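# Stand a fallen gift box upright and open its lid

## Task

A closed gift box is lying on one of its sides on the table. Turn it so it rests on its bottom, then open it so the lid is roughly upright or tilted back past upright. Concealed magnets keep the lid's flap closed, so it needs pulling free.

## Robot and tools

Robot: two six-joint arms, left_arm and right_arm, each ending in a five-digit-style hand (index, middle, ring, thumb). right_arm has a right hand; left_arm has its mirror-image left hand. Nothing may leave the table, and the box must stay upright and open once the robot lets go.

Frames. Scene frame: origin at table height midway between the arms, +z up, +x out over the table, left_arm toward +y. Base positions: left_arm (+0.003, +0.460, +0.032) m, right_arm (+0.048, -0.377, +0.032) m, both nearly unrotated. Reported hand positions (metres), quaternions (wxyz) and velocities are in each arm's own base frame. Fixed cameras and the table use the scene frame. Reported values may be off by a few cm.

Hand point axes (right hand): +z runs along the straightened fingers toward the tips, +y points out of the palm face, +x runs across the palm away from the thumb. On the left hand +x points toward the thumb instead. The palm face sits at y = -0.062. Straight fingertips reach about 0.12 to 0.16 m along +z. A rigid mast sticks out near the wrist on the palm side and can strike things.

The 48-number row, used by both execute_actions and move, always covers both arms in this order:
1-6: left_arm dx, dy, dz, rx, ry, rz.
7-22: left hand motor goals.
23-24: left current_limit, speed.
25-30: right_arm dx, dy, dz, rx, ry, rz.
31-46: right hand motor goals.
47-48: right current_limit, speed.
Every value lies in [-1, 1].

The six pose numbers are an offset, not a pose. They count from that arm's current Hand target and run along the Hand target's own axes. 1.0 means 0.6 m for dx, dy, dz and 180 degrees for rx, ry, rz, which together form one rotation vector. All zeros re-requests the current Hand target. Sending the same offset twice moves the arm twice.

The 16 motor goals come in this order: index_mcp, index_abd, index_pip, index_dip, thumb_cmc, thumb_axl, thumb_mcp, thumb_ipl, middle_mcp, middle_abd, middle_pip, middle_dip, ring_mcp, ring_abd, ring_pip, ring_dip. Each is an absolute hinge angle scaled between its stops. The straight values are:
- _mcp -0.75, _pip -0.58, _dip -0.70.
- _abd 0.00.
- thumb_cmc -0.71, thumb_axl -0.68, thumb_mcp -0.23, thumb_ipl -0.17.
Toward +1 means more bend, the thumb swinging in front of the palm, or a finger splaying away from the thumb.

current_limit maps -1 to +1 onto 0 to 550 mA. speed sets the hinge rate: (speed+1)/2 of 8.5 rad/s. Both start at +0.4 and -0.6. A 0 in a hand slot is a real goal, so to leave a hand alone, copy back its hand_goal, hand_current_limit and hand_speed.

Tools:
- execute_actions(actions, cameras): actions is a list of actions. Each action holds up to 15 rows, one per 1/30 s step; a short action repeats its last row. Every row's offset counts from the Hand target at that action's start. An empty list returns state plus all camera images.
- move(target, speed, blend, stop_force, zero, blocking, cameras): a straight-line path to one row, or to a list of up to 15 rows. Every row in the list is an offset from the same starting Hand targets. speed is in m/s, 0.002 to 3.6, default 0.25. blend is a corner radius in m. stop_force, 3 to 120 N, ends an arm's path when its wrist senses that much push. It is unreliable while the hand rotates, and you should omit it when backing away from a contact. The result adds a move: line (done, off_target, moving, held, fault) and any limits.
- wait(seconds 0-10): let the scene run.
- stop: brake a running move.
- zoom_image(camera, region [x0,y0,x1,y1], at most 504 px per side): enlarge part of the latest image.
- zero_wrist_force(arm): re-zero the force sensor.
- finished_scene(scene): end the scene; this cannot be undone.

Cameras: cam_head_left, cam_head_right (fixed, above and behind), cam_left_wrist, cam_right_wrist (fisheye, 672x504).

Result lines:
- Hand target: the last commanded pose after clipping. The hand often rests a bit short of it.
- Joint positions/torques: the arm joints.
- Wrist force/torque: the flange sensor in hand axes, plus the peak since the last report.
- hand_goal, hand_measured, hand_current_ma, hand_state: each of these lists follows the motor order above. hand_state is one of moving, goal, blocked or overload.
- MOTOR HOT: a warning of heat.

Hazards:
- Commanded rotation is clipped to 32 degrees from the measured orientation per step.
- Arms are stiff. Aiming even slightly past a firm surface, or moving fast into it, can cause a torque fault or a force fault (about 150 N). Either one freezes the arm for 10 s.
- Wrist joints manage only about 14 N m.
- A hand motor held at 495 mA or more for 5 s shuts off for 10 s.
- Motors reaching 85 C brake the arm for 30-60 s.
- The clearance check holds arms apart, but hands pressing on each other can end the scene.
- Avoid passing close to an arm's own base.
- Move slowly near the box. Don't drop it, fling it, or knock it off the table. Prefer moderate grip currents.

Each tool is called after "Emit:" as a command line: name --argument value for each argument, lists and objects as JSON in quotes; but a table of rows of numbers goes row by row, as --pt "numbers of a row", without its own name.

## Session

Emit:
execute_actions --actions '[]'

Scene clock: 0.00 s.
left_arm: end_effector_position=(+0.4063, +0.0850, +0.2300) hand_goal=(-0.754, +0.000, -0.576, -0.696, -0.714, -0.678, -0.226, -0.168, -0.754, +0.000, -0.576, -0.696, -0.754, +0.000, -0.576, -0.696) hand_measured=(-0.754, +0.000, -0.576, -0.696, -0.714, -0.678, -0.226, -0.168, -0.754, +0.000, -0.576, -0.696, -0.754, +0.000, -0.576, -0.696) hand_current_ma=(+0, +0, +0, +0, +0, +0, +0, +0, +0, +0, +0, +0, +0, +0, +0, +0) hand_state=(goal, goal, goal, goal, goal, goal, goal, goal, goal, goal, goal, goal, goal, goal, goal, goal) hand_current_limit=0.40 hand_speed=-0.60 end_effector_quat_wxyz=(+0.000, +0.000, +1.000, +0.000) | right_arm: end_effector_position=(+0.4063, -0.0850, +0.2300) hand_goal=(-0.754, +0.000, -0.576, -0.696, -0.714, -0.678, -0.226, -0.168, -0.754, +0.000, -0.576, -0.696, -0.754, +0.000, -0.576, -0.696) hand_measured=(-0.754, +0.000, -0.576, -0.696, -0.714, -0.678, -0.226, -0.168, -0.754, +0.000, -0.576, -0.696, -0.754, +0.000, -0.576, -0.696) hand_current_ma=(+0, +0, +0, +0, +0, +0, +0, +0, +0, +0, +0, +0, +0, +0, +0, +0) hand_state=(goal, goal, goal, goal, goal, goal, goal, goal, goal, goal, goal, goal, goal, goal, goal, goal) hand_current_limit=0.40 hand_speed=-0.60 end_effector_quat_wxyz=(+0.000, +1.000, +0.000, +0.000)
Joint positions: left_arm=[3.458 -1.419 -2.042 -1.252 1.571 -1.255] | right_arm=[-0.316 -1.723 2.042 -1.89 -1.571 1.255]
Joint velocities: within noise
Joint torques (N m): no reading
Wrist force (N): no reading
Wrist torque (N m): no reading
Wrist force, peak (N): no reading
Hand target: left_arm +0.4063, +0.0850, +0.2300; +0.000, +0.000, +1.000, +0.000 | right_arm +0.4063, -0.0850, +0.2300; +0.000, +1.000, +0.000, +0.000

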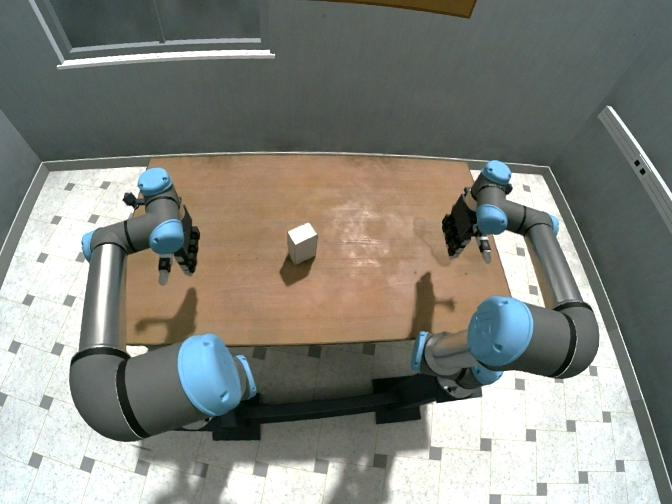

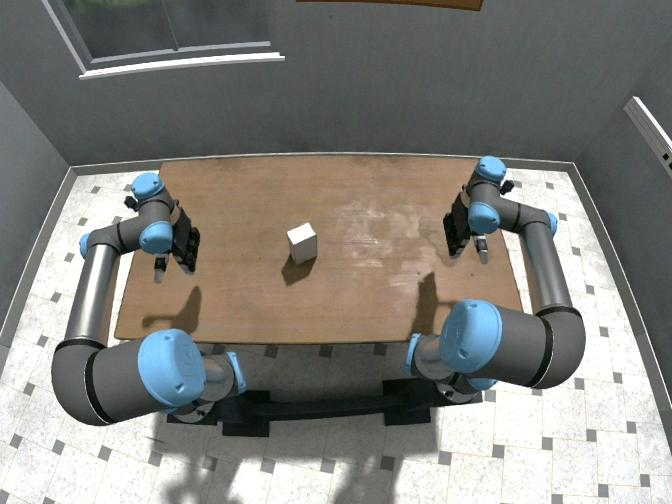

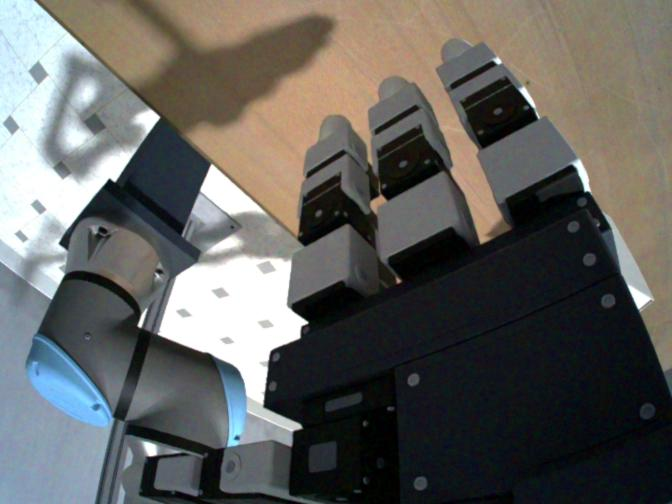

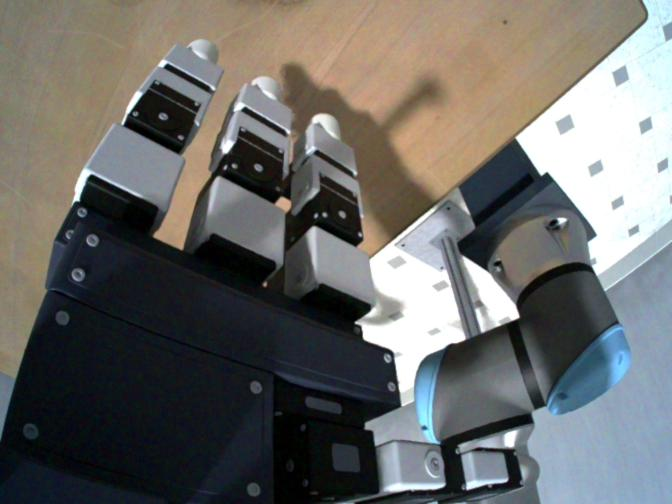

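Emit:
zoom_image --camera "cam_head_left" --region '[265, 200, 345, 300]'

Emit:
zoom_image --camera "cam_head_right" --region '[265, 200, 345, 300]'

Scaled by 5.040 from the camera's 672x504 image, which has a finer 960x720 frame.

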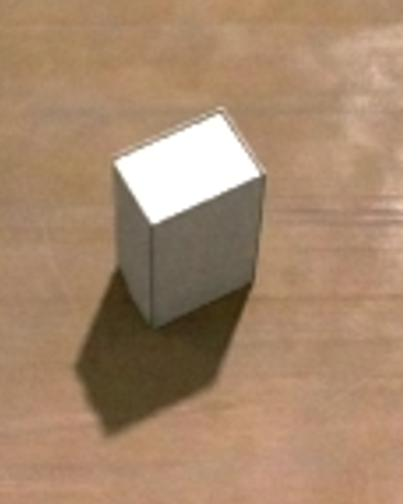

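Scaled by 5.040 from the camera's 672x504 image, which has a finer 960x720 frame.

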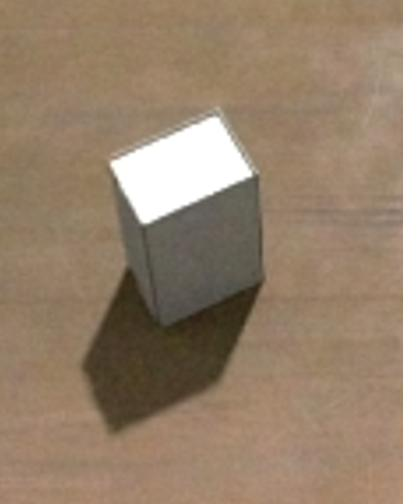

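Emit:
zoom_image --camera "cam_head_left" --region '[280, 215, 325, 270]'

Emit:
zoom_image --camera "cam_head_right" --region '[280, 215, 325, 270]'

Scaled by 9.164 from the camera's 672x504 image, which has a finer 960x720 frame.

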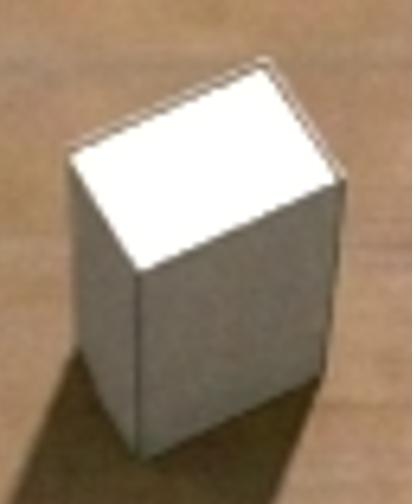

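Scaled by 9.164 from the camera's 672x504 image, which has a finer 960x720 frame.

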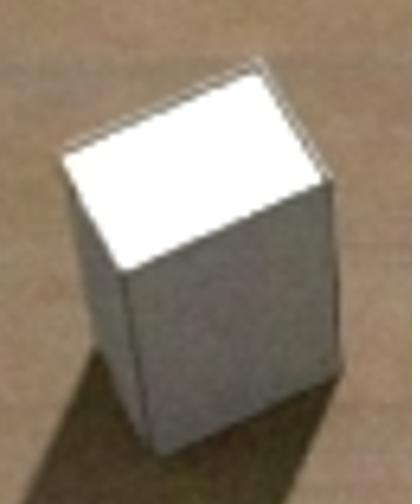

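Emit:
move --target '[0,0,0,0,0,0,-0.754,0,-0.576,-0.696,-0.714,-0.678,-0.226,-0.168,-0.754,0,-0.576,-0.696,-0.754,0,-0.576,-0.696,0.4,-0.6,0.333,-0.938,0.05,0,0,0,-0.754,0,-0.576,-0.696,-0.714,-0.678,-0.226,-0.168,-0.754,0,-0.576,-0.696,-0.754,0,-0.576,-0.696,0.4,-0.6]' --speed 0.25 --cameras '["cam_right_wrist", "cam_head_left"]'

Scene clock: 60.13 s.
left_arm: end_effector_position=(+0.4063, +0.0850, +0.2300) hand_goal=(-0.754, +0.000, -0.576, -0.696, -0.714, -0.678, -0.226, -0.168, -0.754, +0.000, -0.576, -0.696, -0.754, +0.000, -0.576, -0.696) hand_measured=(-0.754, +0.000, -0.576, -0.696, -0.714, -0.678, -0.224, -0.168, -0.754, +0.000, -0.576, -0.696, -0.754, +0.000, -0.576, -0.696) hand_current_ma=(+0, +0, +0, +0, +0, +0, +0, +0, +0, +0, +0, +0, +0, +0, +0, +0) hand_state=(goal, goal, goal, goal, goal, goal, goal, goal, goal, goal, goal, goal, goal, goal, goal, goal) hand_current_limit=0.40 hand_speed=-0.60 end_effector_quat_wxyz=(+0.000, +0.000, +1.000, +0.000) | right_arm: end_effector_position=(+0.6061, +0.4778, +0.2000) hand_goal=(-0.754, +0.000, -0.576, -0.696, -0.714, -0.678, -0.226, -0.168, -0.754, +0.000, -0.576, -0.696, -0.754, +0.000, -0.576, -0.696) hand_measured=(-0.754, +0.000, -0.576, -0.696, -0.714, -0.678, -0.224, -0.168, -0.754, +0.000, -0.576, -0.696, -0.754, +0.000, -0.576, -0.696) hand_current_ma=(+0, +0, +0, +0, +0, +0, +0, +0, +0, +0, +0, +0, +0, +0, +0, +0) hand_state=(goal, goal, goal, goal, goal, goal, goal, goal, goal, goal, goal, goal, goal, goal, goal, goal) hand_current_limit=0.40 hand_speed=-0.60 end_effector_quat_wxyz=(+0.000, +1.000, +0.000, +0.000)
Joint positions: left_arm=[3.458 -1.419 -2.042 -1.252 1.571 -1.255] | right_arm=[0.571 -0.637 0.601 -1.535 -1.571 2.142]
Joint torques (N m): left_arm=[0.1 16.21 22.47 2.33 0.14 -0.17] | right_arm=[9.26 -42.06 -29.2 -0.33 -2.94 1.5]
Wrist force (N): left_arm=[-0.1 -0.1 -0.1] | right_arm=[0.1 0.0 0.3]
Wrist torque (N m): left_arm=[0.00 0.01 -0.01] | right_arm=[0.02 -0.07 -0.01]
Wrist force, peak (N): left_arm=[0.0 -0.3 -0.6] | right_arm=[0.2 -1.7 0.4]
Hand target: left_arm +0.4063, +0.0850, +0.2300; +0.000, +0.000, +1.000, +0.000 | right_arm +0.6061, +0.4778, +0.2000; +0.000, +1.000, +0.000, +0.000
Off the commanded pose: left_arm 0.000 m, 0 deg | right_arm 0.000 m, 0 deg.
move: done
camera_calibration:
cam_right_wrist: T_world_to_cam=[[-0.76768, -0.636757, 0.0721605, 0.779946], [-0.39875, 0.562791, 0.724062, -0.219451], [-0.501663, 0.527074, -0.68595, 0.321441], [0, 0, 0, 1]] pos_world=[0.672498, 0.450718, 0.323107]
Images, in order (width x height): cam_head_left 672x504, cam_right_wrist 672x504.

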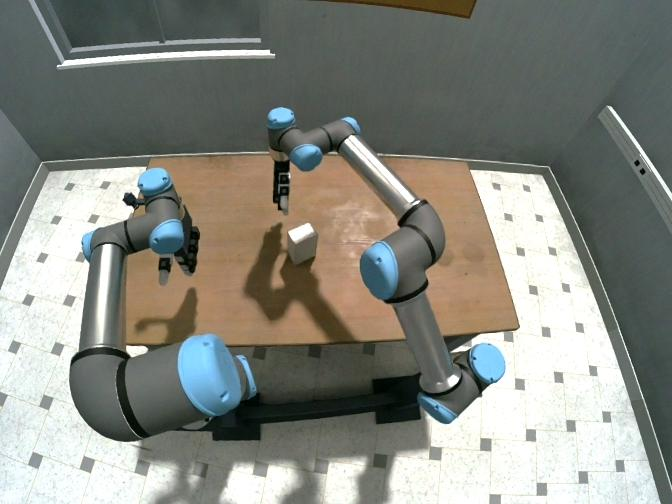

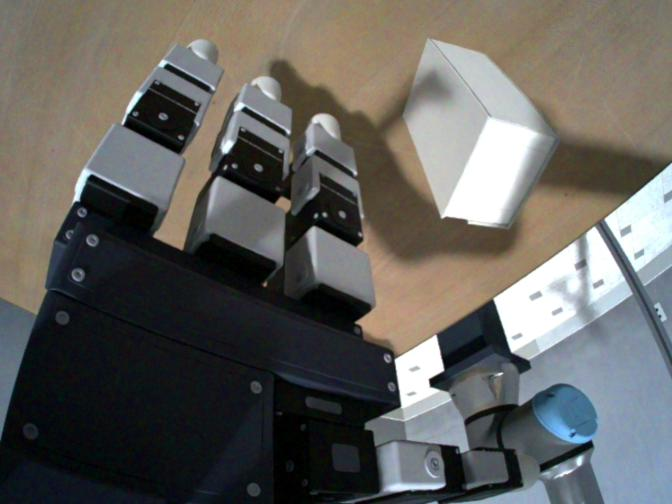

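Emit:
zoom_image --camera "cam_right_wrist" --region '[390, 25, 570, 245]'

Scaled by 2.291 from the camera's 672x504 image, which has a finer 960x720 frame.

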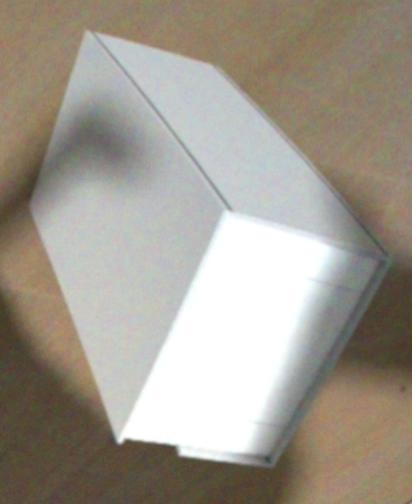

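Emit:
move --pt "0 0 0 0 0 0 -0.754 0 -0.576 -0.696 -0.714 -0.678 -0.226 -0.168 -0.754 0 -0.576 -0.696 -0.754 0 -0.576 -0.696 0.4 -0.6 -0.043 0.463 -0.167 0 0 0 0 0 -0.576 -0.696 0.571 -0.678 -0.449 -0.168 0 0 -0.576 -0.696 -0.754 0 -0.576 -0.696 0.4 -0.6" --pt "0 0 0 0 0 0 -0.754 0 -0.576 -0.696 -0.714 -0.678 -0.226 -0.168 -0.754 0 -0.576 -0.696 -0.754 0 -0.576 -0.696 0.4 -0.6 -0.377 0.597 -0.133 0.497 0.298 -0.496 0 0 -0.576 -0.696 0.571 -0.678 -0.449 -0.168 0 0 -0.576 -0.696 -0.754 0 -0.576 -0.696 0.4 -0.6" --pt "0 0 0 0 0 0 -0.754 0 -0.576 -0.696 -0.714 -0.678 -0.226 -0.168 -0.754 0 -0.576 -0.696 -0.754 0 -0.576 -0.696 0.4 -0.6 -0.501 0.049 0.17 0.497 0.298 -0.496 0 0 -0.576 -0.696 0.571 -0.678 -0.449 -0.168 0 0 -0.576 -0.696 -0.754 0 -0.576 -0.696 0.4 -0.6" --speed 0.4 --blend '[0.04, 0.04, 0]' --cameras '["all"]'

Scene clock: 306.57 s.
left_arm: end_effector_position=(+0.4063, +0.0850, +0.2300) hand_goal=(-0.754, +0.000, -0.576, -0.696, -0.714, -0.678, -0.226, -0.168, -0.754, +0.000, -0.576, -0.696, -0.754, +0.000, -0.576, -0.696) hand_measured=(-0.754, +0.000, -0.576, -0.696, -0.714, -0.678, -0.224, -0.168, -0.754, +0.000, -0.576, -0.696, -0.754, +0.000, -0.576, -0.696) hand_current_ma=(+0, +0, +0, +0, +0, +0, +0, +0, +0, +0, +0, +0, +0, +0, +0, +0) hand_state=(goal, goal, goal, goal, goal, goal, goal, goal, goal, goal, goal, goal, goal, goal, goal, goal) hand_current_limit=0.40 hand_speed=-0.60 end_effector_quat_wxyz=(+0.000, +0.000, +1.000, +0.000) | right_arm: end_effector_position=(+0.3055, +0.4483, +0.0980) hand_goal=(+0.000, +0.000, -0.576, -0.696, +0.570, -0.678, -0.450, -0.168, +0.000, +0.000, -0.576, -0.696, -0.754, +0.000, -0.576, -0.696) hand_measured=(-0.002, -0.002, -0.576, -0.696, +0.564, -0.678, -0.448, -0.168, -0.002, -0.002, -0.576, -0.696, -0.752, -0.002, -0.576, -0.696) hand_current_ma=(+0, +0, +0, +0, -1, +0, +0, +0, +0, +0, +0, +0, +0, +0, +0, +0) hand_state=(goal, goal, goal, goal, goal, goal, goal, goal, goal, goal, goal, goal, goal, goal, goal, goal) hand_current_limit=0.40 hand_speed=-0.60 end_effector_quat_wxyz=(+0.607, -0.364, -0.606, -0.364)
Joint positions: left_arm=[3.458 -1.419 -2.042 -1.252 1.571 -1.255] | right_arm=[0.203 -1.168 2.184 -1.011 -0.287 -1.574]
Joint torques (N m): left_arm=[0.28 15.79 22.61 2.25 -0.11 -0.2] | right_arm=[10.58 -13.36 -16.96 -1.51 2.68 0.34]
Wrist force (N): left_arm=[-0.3 0.0 -0.4] | right_arm=[-0.5 0.5 0.1]
Wrist torque (N m): left_arm=[0.03 0.03 -0.02] | right_arm=[-0.17 0.23 0.45]
Wrist force, peak (N): left_arm=[-0.2 0.2 -0.7] | right_arm=[0.1 -2.1 0.5]
Hand target: left_arm +0.4063, +0.0850, +0.2300; +0.000, +0.000, +1.000, +0.000 | right_arm +0.3055, +0.4484, +0.0980; +0.607, -0.364, -0.606, -0.364
Off the commanded pose: left_arm 0.000 m, 0 deg | right_arm 0.000 m, 0 deg.
move: done
camera_calibration:
cam_right_wrist: T_world_to_cam=[[0.594664, 0.23599, -0.768559, -0.187205], [-0.157027, -0.903447, -0.398906, 0.44466], [-0.78849, 0.3579, -0.50019, 0.261487], [0, 0, 0, 1]] pos_world=[0.387328, 0.352319, 0.164293]

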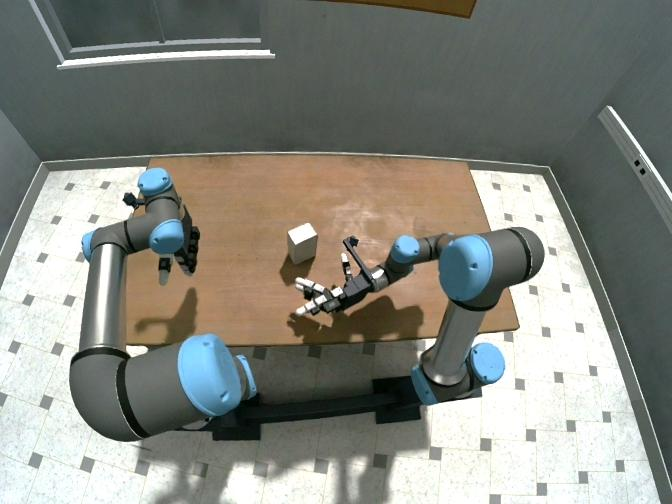

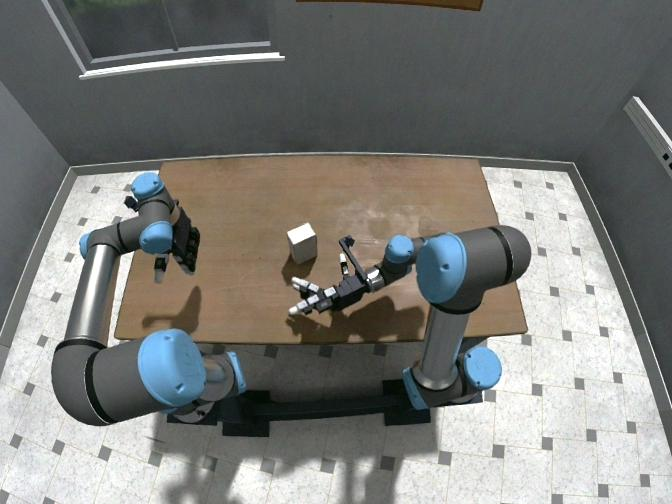

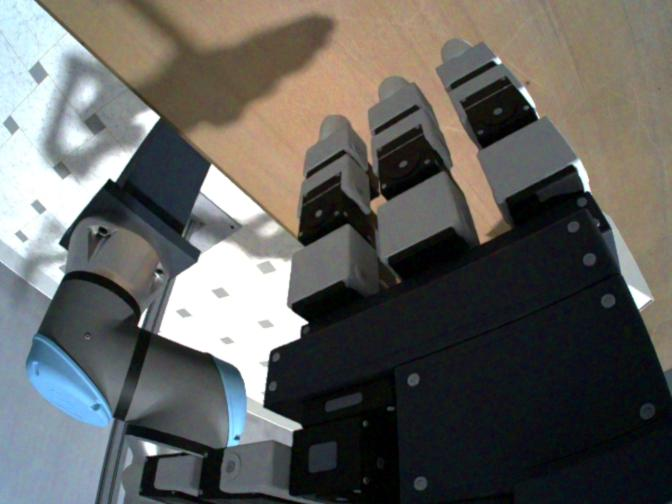

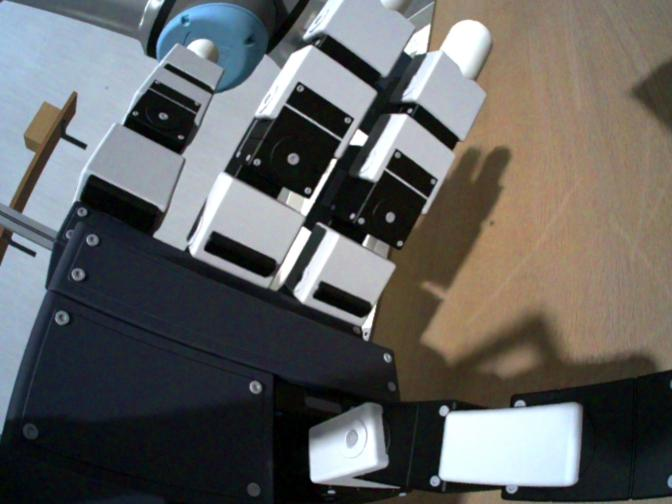

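Emit:
move --target '[0,0,0,0,0,0,-0.754,0,-0.576,-0.696,-0.714,-0.678,-0.226,-0.168,-0.754,0,-0.576,-0.696,-0.754,0,-0.576,-0.696,0.4,-0.6,-0.0583,0.2,0,0,0,0,0,0,-0.576,-0.696,0.571,-0.678,-0.449,-0.168,0,0,-0.576,-0.696,-0.754,0,-0.576,-0.696,0.4,-0.6]' --speed 0.12 --cameras '["cam_head_left", "cam_head_right", "cam_right_wrist"]'

Emit:
zoom_image --camera "cam_head_left" --region '[260, 200, 420, 320]'

Scene clock: 314.40 s.
left_arm: end_effector_position=(+0.4063, +0.0850, +0.2300) hand_goal=(-0.754, +0.000, -0.576, -0.696, -0.714, -0.678, -0.226, -0.168, -0.754, +0.000, -0.576, -0.696, -0.754, +0.000, -0.576, -0.696) hand_measured=(-0.754, +0.000, -0.576, -0.696, -0.714, -0.678, -0.224, -0.168, -0.754, +0.000, -0.576, -0.696, -0.754, +0.000, -0.576, -0.696) hand_current_ma=(+0, +0, +0, +0, +0, +0, +0, +0, +0, +0, +0, +0, +0, +0, +0, +0) hand_state=(goal, goal, goal, goal, goal, goal, goal, goal, goal, goal, goal, goal, goal, goal, goal, goal) hand_current_limit=0.40 hand_speed=-0.60 end_effector_quat_wxyz=(+0.000, +0.000, +1.000, +0.000) | right_arm: end_effector_position=(+0.4113, +0.5048, +0.0629) hand_goal=(+0.000, +0.000, -0.576, -0.696, +0.570, -0.678, -0.450, -0.168, +0.000, +0.000, -0.576, -0.696, -0.754, +0.000, -0.576, -0.696) hand_measured=(-0.002, -0.002, -0.576, -0.696, +0.564, -0.678, -0.448, -0.168, -0.002, -0.002, -0.576, -0.696, -0.752, -0.002, -0.576, -0.696) hand_current_ma=(+0, +0, +0, +0, -1, +0, +0, +0, +0, +0, +0, +0, +0, +0, +0, +0) hand_state=(goal, goal, goal, goal, goal, goal, goal, goal, goal, goal, goal, goal, goal, goal, goal, goal) hand_current_limit=0.40 hand_speed=-0.60 end_effector_quat_wxyz=(+0.607, -0.364, -0.606, -0.364)
Joint positions: left_arm=[3.458 -1.419 -2.042 -1.252 1.571 -1.255] | right_arm=[0.272 -0.908 1.829 -0.915 -0.218 -1.575]
Joint torques (N m): left_arm=[0.1 16 23.07 2.4 -0.19 -0.22] | right_arm=[9.64 -24.72 -18.81 2.06 2.73 -1.83]
Wrist force (N): left_arm=[-0.1 -0.3 -0.2] | right_arm=[-0.1 0.3 -0.4]
Wrist torque (N m): left_arm=[-0.03 0.01 -0.01] | right_arm=[-0.12 0.15 0.64]
Wrist force, peak (N): left_arm=[0.0 -0.4 -0.6] | right_arm=[-0.3 1.2 -0.3]
Hand target: left_arm +0.4063, +0.0850, +0.2300; +0.000, +0.000, +1.000, +0.000 | right_arm +0.4114, +0.5048, +0.0629; +0.607, -0.364, -0.606, -0.364
Off the commanded pose: left_arm 0.000 m, 0 deg | right_arm 0.000 m, 0 deg.
move: done
camera_calibration:
cam_right_wrist: T_world_to_cam=[[0.59471, 0.235871, -0.76856, -0.290404], [-0.157055, -0.903485, -0.398809, 0.498334], [-0.78845, 0.357882, -0.500267, 0.307129], [0, 0, 0, 1]] pos_world=[0.493128, 0.408819, 0.129193]
Images, in order (width x height): cam_head_left 672x504, cam_head_right 672x504, cam_right_wrist 672x504.

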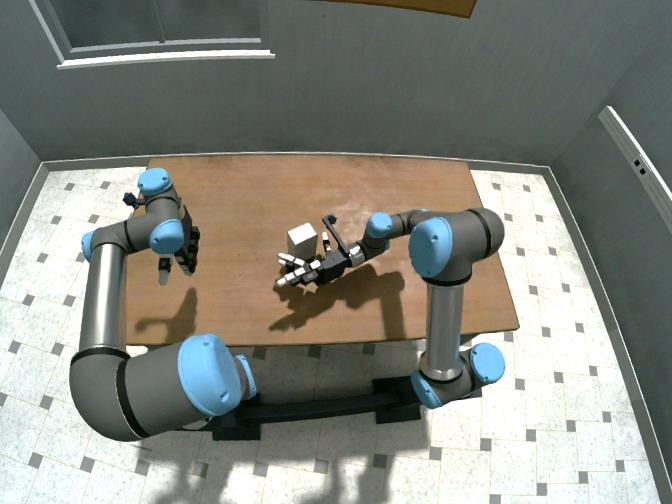

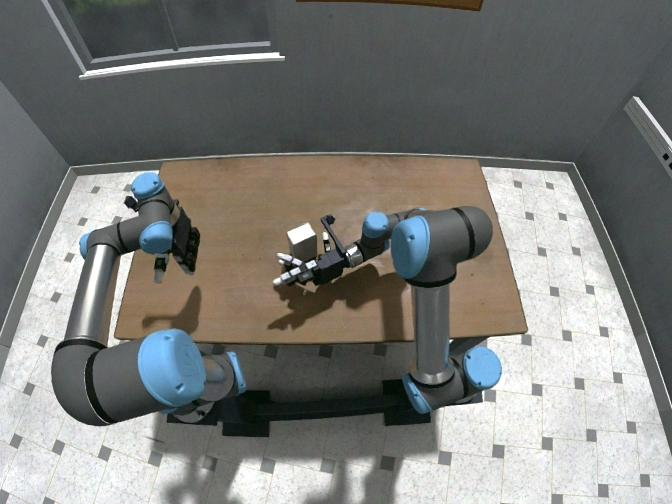

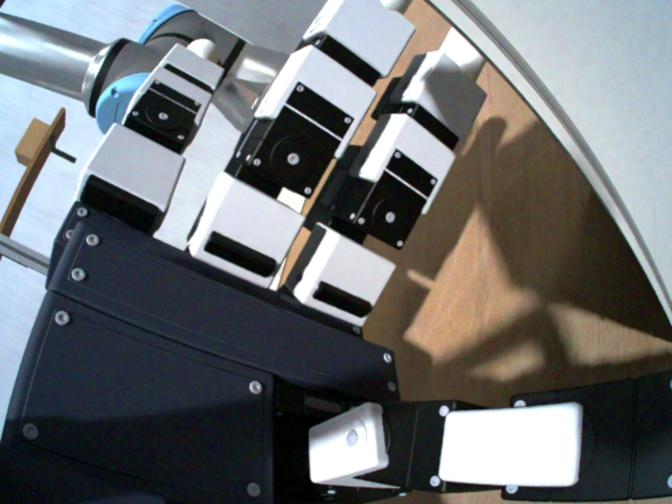

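Scaled by 3.150 from the camera's 672x504 image, which has a finer 960x720 frame.

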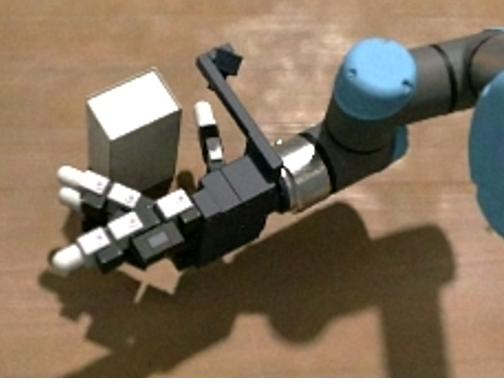

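Emit:
move --target '[0,0,0,0,0,0,-0.754,0,-0.576,-0.696,-0.714,-0.678,-0.226,-0.168,-0.754,0,-0.576,-0.696,-0.754,0,-0.576,-0.696,0.4,-0.6,0,0,0,0,0,0,0.342,0,-0.576,-0.696,0.571,-0.678,-0.226,-0.168,0.342,0,-0.576,-0.696,-0.754,0,-0.576,-0.696,0.1,-0.85]' --cameras '["cam_head_left", "cam_right_wrist"]'

Emit:
zoom_image --camera "cam_head_left" --region '[260, 200, 420, 320]'

Scene clock: 321.60 s.
left_arm: end_effector_position=(+0.4063, +0.0850, +0.2300) hand_goal=(-0.754, +0.000, -0.576, -0.696, -0.714, -0.678, -0.226, -0.168, -0.754, +0.000, -0.576, -0.696, -0.754, +0.000, -0.576, -0.696) hand_measured=(-0.754, +0.000, -0.576, -0.696, -0.714, -0.678, -0.224, -0.168, -0.754, +0.000, -0.576, -0.696, -0.754, +0.000, -0.576, -0.696) hand_current_ma=(+0, +0, +0, +0, +0, +0, +0, +0, +0, +0, +0, +0, +0, +0, +0, +0) hand_state=(goal, goal, goal, goal, goal, goal, goal, goal, goal, goal, goal, goal, goal, goal, goal, goal) hand_current_limit=0.40 hand_speed=-0.60 end_effector_quat_wxyz=(+0.000, +0.000, +1.000, +0.000) | right_arm: end_effector_position=(+0.4114, +0.5048, +0.0629) hand_goal=(+0.342, +0.000, -0.576, -0.696, +0.570, -0.678, -0.226, -0.168, +0.342, +0.000, -0.576, -0.696, -0.754, +0.000, -0.576, -0.696) hand_measured=(+0.284, -0.002, -0.588, -0.698, +0.564, -0.678, -0.248, -0.178, +0.282, -0.002, -0.586, -0.698, -0.752, -0.002, -0.576, -0.696) hand_current_ma=(-74, +0, -4, +0, -1, +0, -17, -5, -77, +0, -3, +0, +0, +0, +0, +0) hand_state=(blocked, goal, goal, goal, goal, goal, blocked, goal, blocked, goal, goal, goal, goal, goal, goal, goal) hand_current_limit=0.10 hand_speed=-0.85 end_effector_quat_wxyz=(+0.607, -0.364, -0.606, -0.364)
Joint positions: left_arm=[3.458 -1.419 -2.042 -1.252 1.571 -1.255] | right_arm=[0.272 -0.907 1.828 -0.915 -0.218 -1.576]
Joint torques (N m): left_arm=[0.59 16.51 22.97 2.25 -0.18 -0.22] | right_arm=[9.32 -24.15 -18.83 2.13 2.4 -1.55]
Wrist force (N): left_arm=[0.2 -0.2 -0.5] | right_arm=[0.5 0.1 0.4]
Wrist torque (N m): left_arm=[0.01 -0.03 0.02] | right_arm=[-0.13 0.14 0.63]
Wrist force, peak (N): left_arm=[-0.2 -0.5 -0.4] | right_arm=[-0.4 0.5 -0.5]
Hand target: left_arm +0.4063, +0.0850, +0.2300; +0.000, +0.000, +1.000, +0.000 | right_arm +0.4114, +0.5048, +0.0629; +0.607, -0.364, -0.606, -0.364
Off the commanded pose: left_arm 0.000 m, 0 deg | right_arm 0.000 m, 0 deg.
move: done
camera_calibration:
cam_right_wrist: T_world_to_cam=[[0.594744, 0.235954, -0.768508, -0.290598], [-0.157068, -0.903428, -0.398932, 0.498308], [-0.788422, 0.357971, -0.500248, 0.307105], [0, 0, 0, 1]] pos_world=[0.493227, 0.408819, 0.129093]
Images, in order (width x height): cam_head_left 672x504, cam_right_wrist 672x504.

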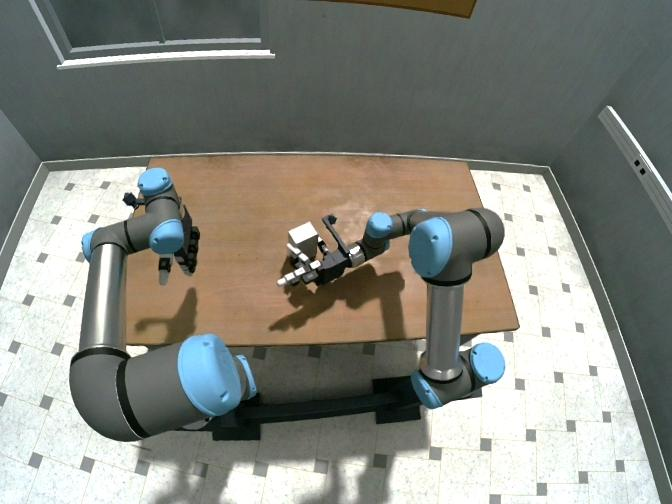

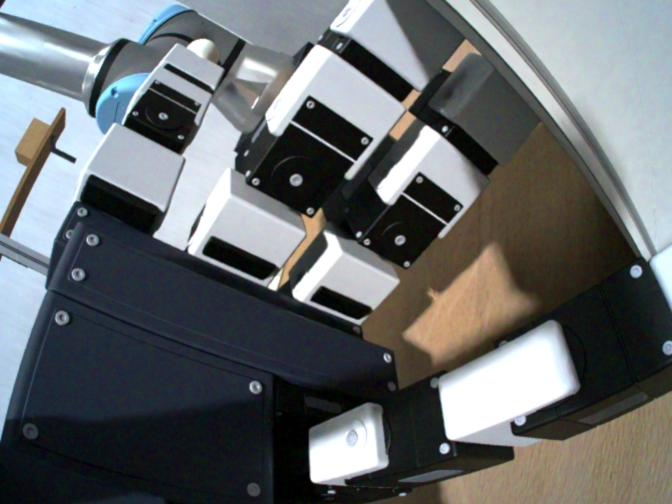

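Scaled by 3.150 from the camera's 672x504 image, which has a finer 960x720 frame.

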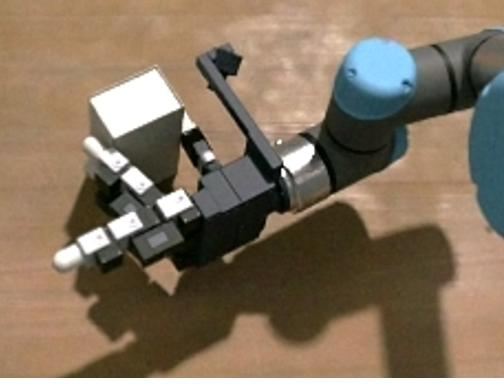

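Emit:
move --target '[0,0,0,0,0,0,-0.754,0,-0.576,-0.696,-0.714,-0.678,-0.226,-0.168,-0.754,0,-0.576,-0.696,-0.754,0,-0.576,-0.696,0.4,-0.6,0,0,0,0,0,0,0.44,0,-0.56,-0.69,0.571,-0.678,-0.1,-0.1,0.44,0,-0.56,-0.69,-0.754,0,-0.576,-0.696,0.4,-0.85]' --cameras '["cam_head_left"]'

Emit:
zoom_image --camera "cam_head_left" --region '[260, 200, 420, 320]'

Scene clock: 328.10 s.
left_arm: end_effector_position=(+0.4063, +0.0850, +0.2300) hand_goal=(-0.754, +0.000, -0.576, -0.696, -0.714, -0.678, -0.226, -0.168, -0.754, +0.000, -0.576, -0.696, -0.754, +0.000, -0.576, -0.696) hand_measured=(-0.754, +0.000, -0.576, -0.696, -0.714, -0.678, -0.224, -0.168, -0.754, +0.000, -0.576, -0.696, -0.754, +0.000, -0.576, -0.696) hand_current_ma=(+0, +0, +0, +0, +0, +0, +0, +0, +0, +0, +0, +0, +0, +0, +0, +0) hand_state=(goal, goal, goal, goal, goal, goal, goal, goal, goal, goal, goal, goal, goal, goal, goal, goal) hand_current_limit=0.40 hand_speed=-0.60 end_effector_quat_wxyz=(+0.000, +0.000, +1.000, +0.000) | right_arm: end_effector_position=(+0.4114, +0.5048, +0.0629) hand_goal=(+0.440, +0.000, -0.560, -0.690, +0.570, -0.678, -0.100, -0.100, +0.440, +0.000, -0.560, -0.690, -0.754, +0.000, -0.576, -0.696) hand_measured=(+0.298, +0.000, -0.596, -0.700, +0.564, -0.678, -0.248, -0.172, +0.294, +0.000, -0.590, -0.700, -0.752, -0.002, -0.576, -0.696) hand_current_ma=(-380, +0, -27, -3, -1, +0, -383, -165, -385, +0, -20, -2, +0, +0, +0, +0) hand_state=(blocked, goal, blocked, goal, goal, goal, blocked, blocked, blocked, goal, blocked, goal, goal, goal, goal, goal) hand_current_limit=0.40 hand_speed=-0.85 end_effector_quat_wxyz=(+0.607, -0.364, -0.606, -0.364)
Joint positions: left_arm=[3.458 -1.419 -2.042 -1.252 1.571 -1.255] | right_arm=[0.272 -0.907 1.828 -0.915 -0.218 -1.576]
Joint torques (N m): left_arm=[0.51 15.94 22.72 2.35 -0.23 -0.19] | right_arm=[6.1 -26.53 -15.5 1.7 0.68 -0.79]
Wrist force (N): left_arm=[0.1 0.0 -0.4] | right_arm=[1.0 0.5 0.0]
Wrist torque (N m): left_arm=[0.03 -0.02 0.01] | right_arm=[-0.10 0.09 0.61]
Wrist force, peak (N): left_arm=[-0.3 -0.3 -0.6] | right_arm=[1.1 0.7 0.3]
Hand target: left_arm +0.4063, +0.0850, +0.2300; +0.000, +0.000, +1.000, +0.000 | right_arm +0.4114, +0.5048, +0.0629; +0.607, -0.364, -0.606, -0.364
Off the commanded pose: left_arm 0.000 m, 0 deg | right_arm 0.000 m, 0 deg.
move: done
Images, in order (width x height): cam_head_left 672x504.

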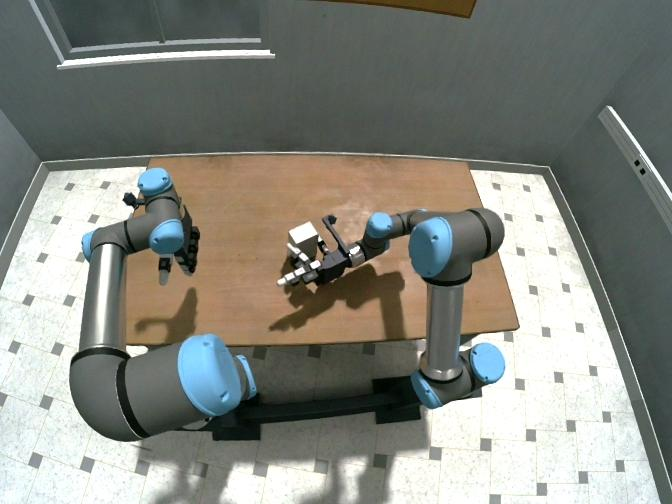

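Scaled by 3.150 from the camera's 672x504 image, which has a finer 960x720 frame.

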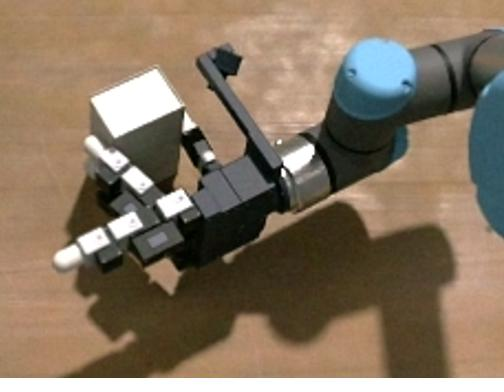

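Emit:
move --target '[0,0,0,0,0,0,-0.754,0,-0.576,-0.696,-0.714,-0.678,-0.226,-0.168,-0.754,0,-0.576,-0.696,-0.754,0,-0.576,-0.696,0.4,-0.6,0.2,0,0,0,0,0,0.44,0,-0.56,-0.69,0.571,-0.678,-0.1,-0.1,0.44,0,-0.56,-0.69,-0.754,0,-0.576,-0.696,0.2,-0.85]' --speed 0.1 --cameras '["cam_head_left", "cam_head_right", "cam_right_wrist"]'

Emit:
zoom_image --camera "cam_head_left" --region '[260, 190, 420, 310]'

Scene clock: 334.87 s.
left_arm: end_effector_position=(+0.4063, +0.0850, +0.2300) hand_goal=(-0.754, +0.000, -0.576, -0.696, -0.714, -0.678, -0.226, -0.168, -0.754, +0.000, -0.576, -0.696, -0.754, +0.000, -0.576, -0.696) hand_measured=(-0.754, +0.000, -0.576, -0.696, -0.714, -0.678, -0.224, -0.168, -0.754, +0.000, -0.576, -0.696, -0.754, +0.000, -0.576, -0.696) hand_current_ma=(+0, +0, +0, +0, +0, +0, +0, +0, +0, +0, +0, +0, +0, +0, +0, +0) hand_state=(goal, goal, goal, goal, goal, goal, goal, goal, goal, goal, goal, goal, goal, goal, goal, goal) hand_current_limit=0.40 hand_speed=-0.60 end_effector_quat_wxyz=(+0.000, +0.000, +1.000, +0.000) | right_arm: end_effector_position=(+0.4115, +0.5047, +0.1828) hand_goal=(+0.440, +0.000, -0.560, -0.690, +0.570, -0.678, -0.100, -0.100, +0.440, +0.000, -0.560, -0.690, -0.754, +0.000, -0.576, -0.696) hand_measured=(+0.298, +0.000, -0.598, -0.700, +0.550, -0.678, -0.248, -0.172, +0.300, +0.000, -0.590, -0.700, -0.752, -0.002, -0.576, -0.696) hand_current_ma=(-330, +0, -31, -3, -9, +0, -330, -165, -330, +0, -20, -2, +0, +0, +0, +0) hand_state=(blocked, goal, blocked, goal, goal, goal, blocked, blocked, blocked, goal, blocked, goal, goal, goal, goal, goal) hand_current_limit=0.20 hand_speed=-0.85 end_effector_quat_wxyz=(+0.607, -0.364, -0.606, -0.364)
Joint positions: left_arm=[3.458 -1.419 -2.042 -1.252 1.571 -1.255] | right_arm=[0.272 -1.113 1.767 -0.648 -0.218 -1.575]
Joint torques (N m): left_arm=[0.23 16.51 22.8 2.27 -0.27 -0.12] | right_arm=[-10.53 -45.11 -22.49 2.19 -2.91 -1.85]
Wrist force (N): left_arm=[-0.2 -0.1 -0.4] | right_arm=[-0.7 0.4 -0.2]
Wrist torque (N m): left_arm=[0.01 0.02 -0.02] | right_arm=[-0.11 0.19 0.73]
Wrist force, peak (N): left_arm=[-0.2 -0.4 -0.8] | right_arm=[1.2 0.8 -0.1]
Hand target: left_arm +0.4063, +0.0850, +0.2300; +0.000, +0.000, +1.000, +0.000 | right_arm +0.4115, +0.5047, +0.1829; +0.607, -0.364, -0.606, -0.364
Off the commanded pose: left_arm 0.000 m, 0 deg | right_arm 0.000 m, 0 deg.
move: done
camera_calibration:
cam_right_wrist: T_world_to_cam=[[0.594725, 0.235964, -0.76852, -0.198464], [-0.156996, -0.903461, -0.398888, 0.546088], [-0.78845, 0.357883, -0.500266, 0.367382], [0, 0, 0, 1]] pos_world=[0.493428, 0.408719, 0.249093]
Images, in order (width x height): cam_head_left 672x504, cam_head_right 672x504, cam_right_wrist 672x504.

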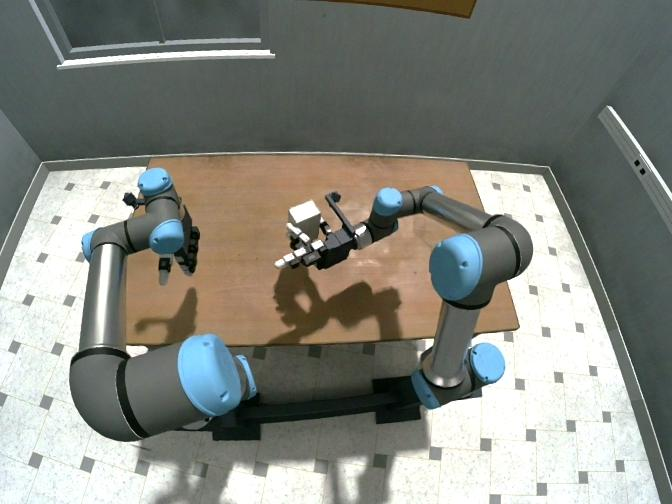

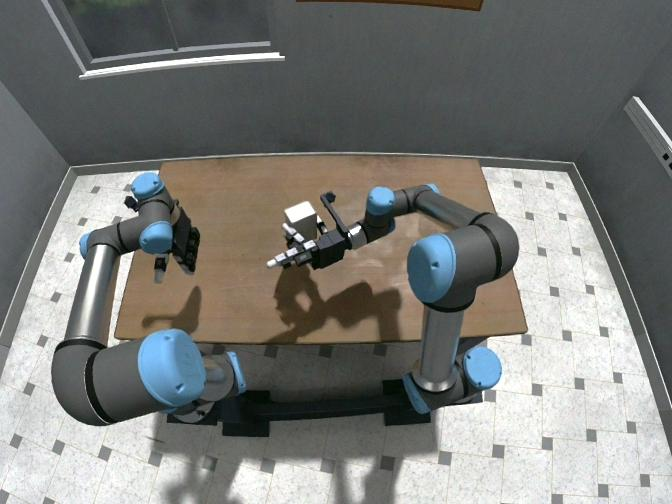

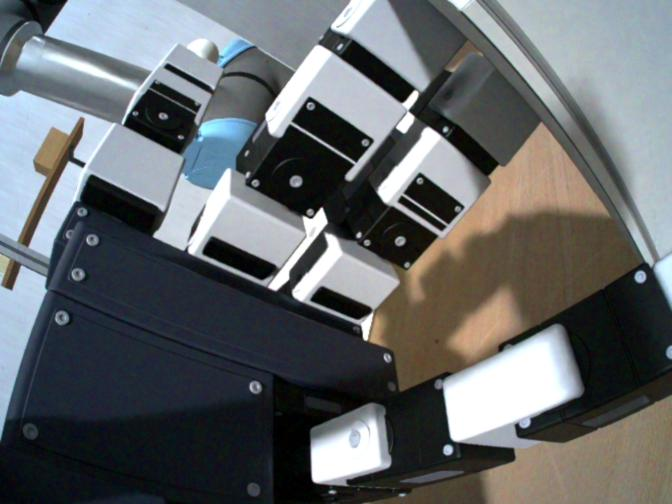

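Scaled by 3.150 from the camera's 672x504 image, which has a finer 960x720 frame.

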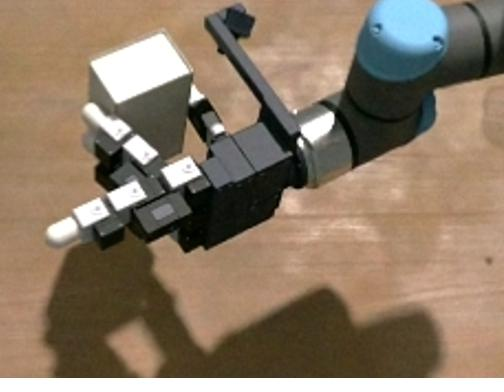

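Emit:
move --target '[0,0,0,0,0,0,-0.754,0,-0.576,-0.696,-0.714,-0.678,-0.226,-0.168,-0.754,0,-0.576,-0.696,-0.754,0,-0.576,-0.696,0.4,-0.6,-0.025,0.2173,-0.1522,-0.1221,0.1221,0.4888,0.44,0,-0.56,-0.69,0.571,-0.678,-0.1,-0.1,0.44,0,-0.56,-0.69,-0.754,0,-0.576,-0.696,0.2,-0.85]' --speed 0.3 --cameras '["cam_head_left", "cam_head_right", "cam_right_wrist"]'

Emit:
zoom_image --camera "cam_head_left" --region '[240, 150, 420, 290]'

Scene clock: 353.07 s.
left_arm: end_effector_position=(+0.4063, +0.0850, +0.2300) hand_goal=(-0.754, +0.000, -0.576, -0.696, -0.714, -0.678, -0.226, -0.168, -0.754, +0.000, -0.576, -0.696, -0.754, +0.000, -0.576, -0.696) hand_measured=(-0.754, +0.000, -0.576, -0.696, -0.714, -0.678, -0.224, -0.168, -0.754, +0.000, -0.576, -0.696, -0.754, +0.000, -0.576, -0.696) hand_current_ma=(+0, +0, +0, +0, +0, +0, +0, +0, +0, +0, +0, +0, +0, +0, +0, +0) hand_state=(goal, goal, goal, goal, goal, goal, goal, goal, goal, goal, goal, goal, goal, goal, goal, goal) hand_current_limit=0.40 hand_speed=-0.60 end_effector_quat_wxyz=(+0.000, +0.000, +1.000, +0.000) | right_arm: end_effector_position=(+0.5695, +0.4854, +0.1676) hand_goal=(+0.440, +0.000, -0.560, -0.690, +0.570, -0.678, -0.100, -0.100, +0.440, +0.000, -0.560, -0.690, -0.754, +0.000, -0.576, -0.696) hand_measured=(+0.298, +0.002, -0.598, -0.702, +0.550, -0.678, -0.248, -0.172, +0.300, +0.002, -0.590, -0.700, -0.746, -0.002, -0.576, -0.696) hand_current_ma=(-330, +0, -31, -3, -9, +0, -330, -165, -330, +0, -20, -2, +2, +0, +0, +0) hand_state=(blocked, goal, blocked, goal, goal, goal, blocked, blocked, blocked, goal, blocked, goal, goal, goal, goal, goal) hand_current_limit=0.20 hand_speed=-0.85 end_effector_quat_wxyz=(+0.707, -0.707, +0.000, +0.000)
Joint positions: left_arm=[3.458 -1.419 -2.042 -1.252 1.571 -1.255] | right_arm=[0.2 -0.895 1.265 -0.368 0.199 -0.001]
Joint torques (N m): left_arm=[0.13 16.23 23.71 2.31 -0.4 -0.23] | right_arm=[-10.32 -55.13 -11.85 -2.3 2.7 1.69]
Wrist force (N): left_arm=[-0.1 0.0 -0.3] | right_arm=[0.6 0.5 0.5]
Wrist torque (N m): left_arm=[0.02 0.00 0.00] | right_arm=[-0.12 -0.16 0.06]
Wrist force, peak (N): left_arm=[-0.1 -0.3 -0.6] | right_arm=[0.9 1.5 0.4]
Hand target: left_arm +0.4063, +0.0850, +0.2300; +0.000, +0.000, +1.000, +0.000 | right_arm +0.5695, +0.4854, +0.1676; +0.707, -0.707, +0.000, +0.000
Off the commanded pose: left_arm 0.000 m, 0 deg | right_arm 0.000 m, 0 deg.
move: done
camera_calibration:
cam_right_wrist: T_world_to_cam=[[-0.768119, -0.0727389, -0.636162, 0.604332], [-0.398058, -0.723965, 0.563404, 0.436226], [-0.501541, 0.685991, 0.527137, -0.00367554], [0, 0, 0, 1]] pos_world=[0.635998, 0.362293, 0.140619]
Images, in order (width x height): cam_head_left 672x504, cam_head_right 672x504, cam_right_wrist 672x504.

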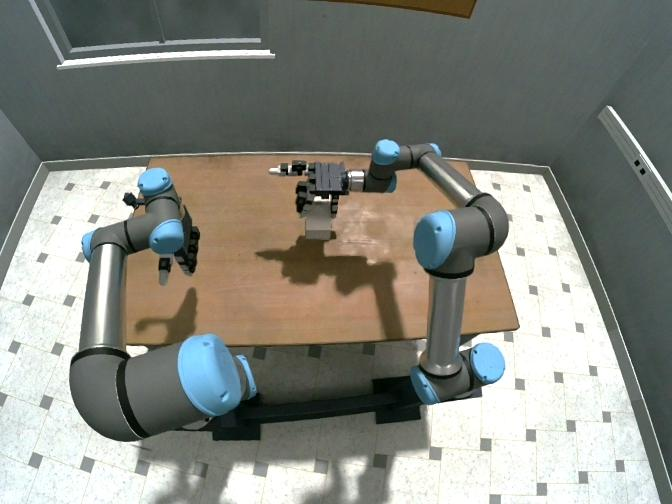

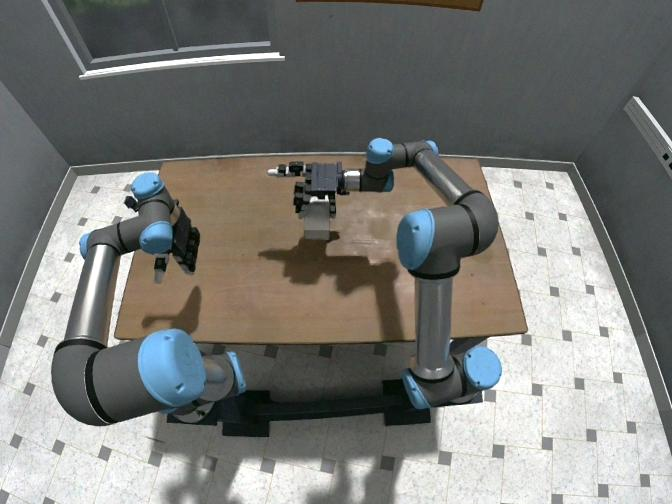

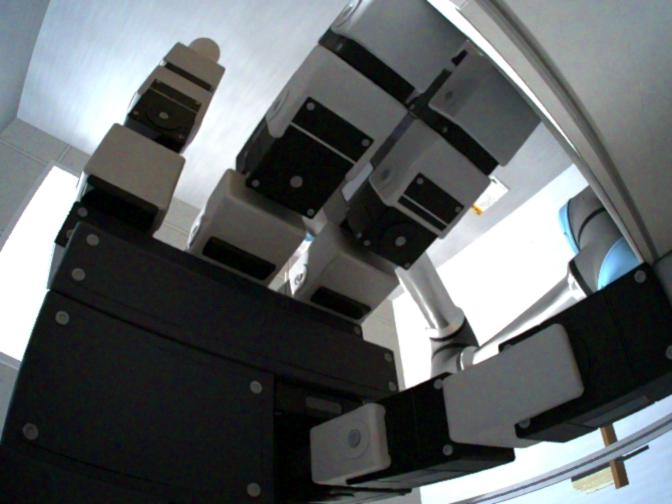

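Scaled by 2.800 from the camera's 672x504 image, which has a finer 960x720 frame.

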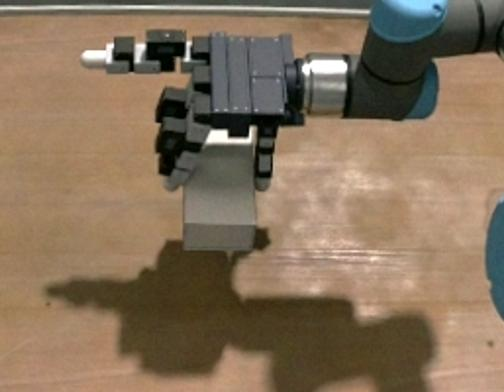

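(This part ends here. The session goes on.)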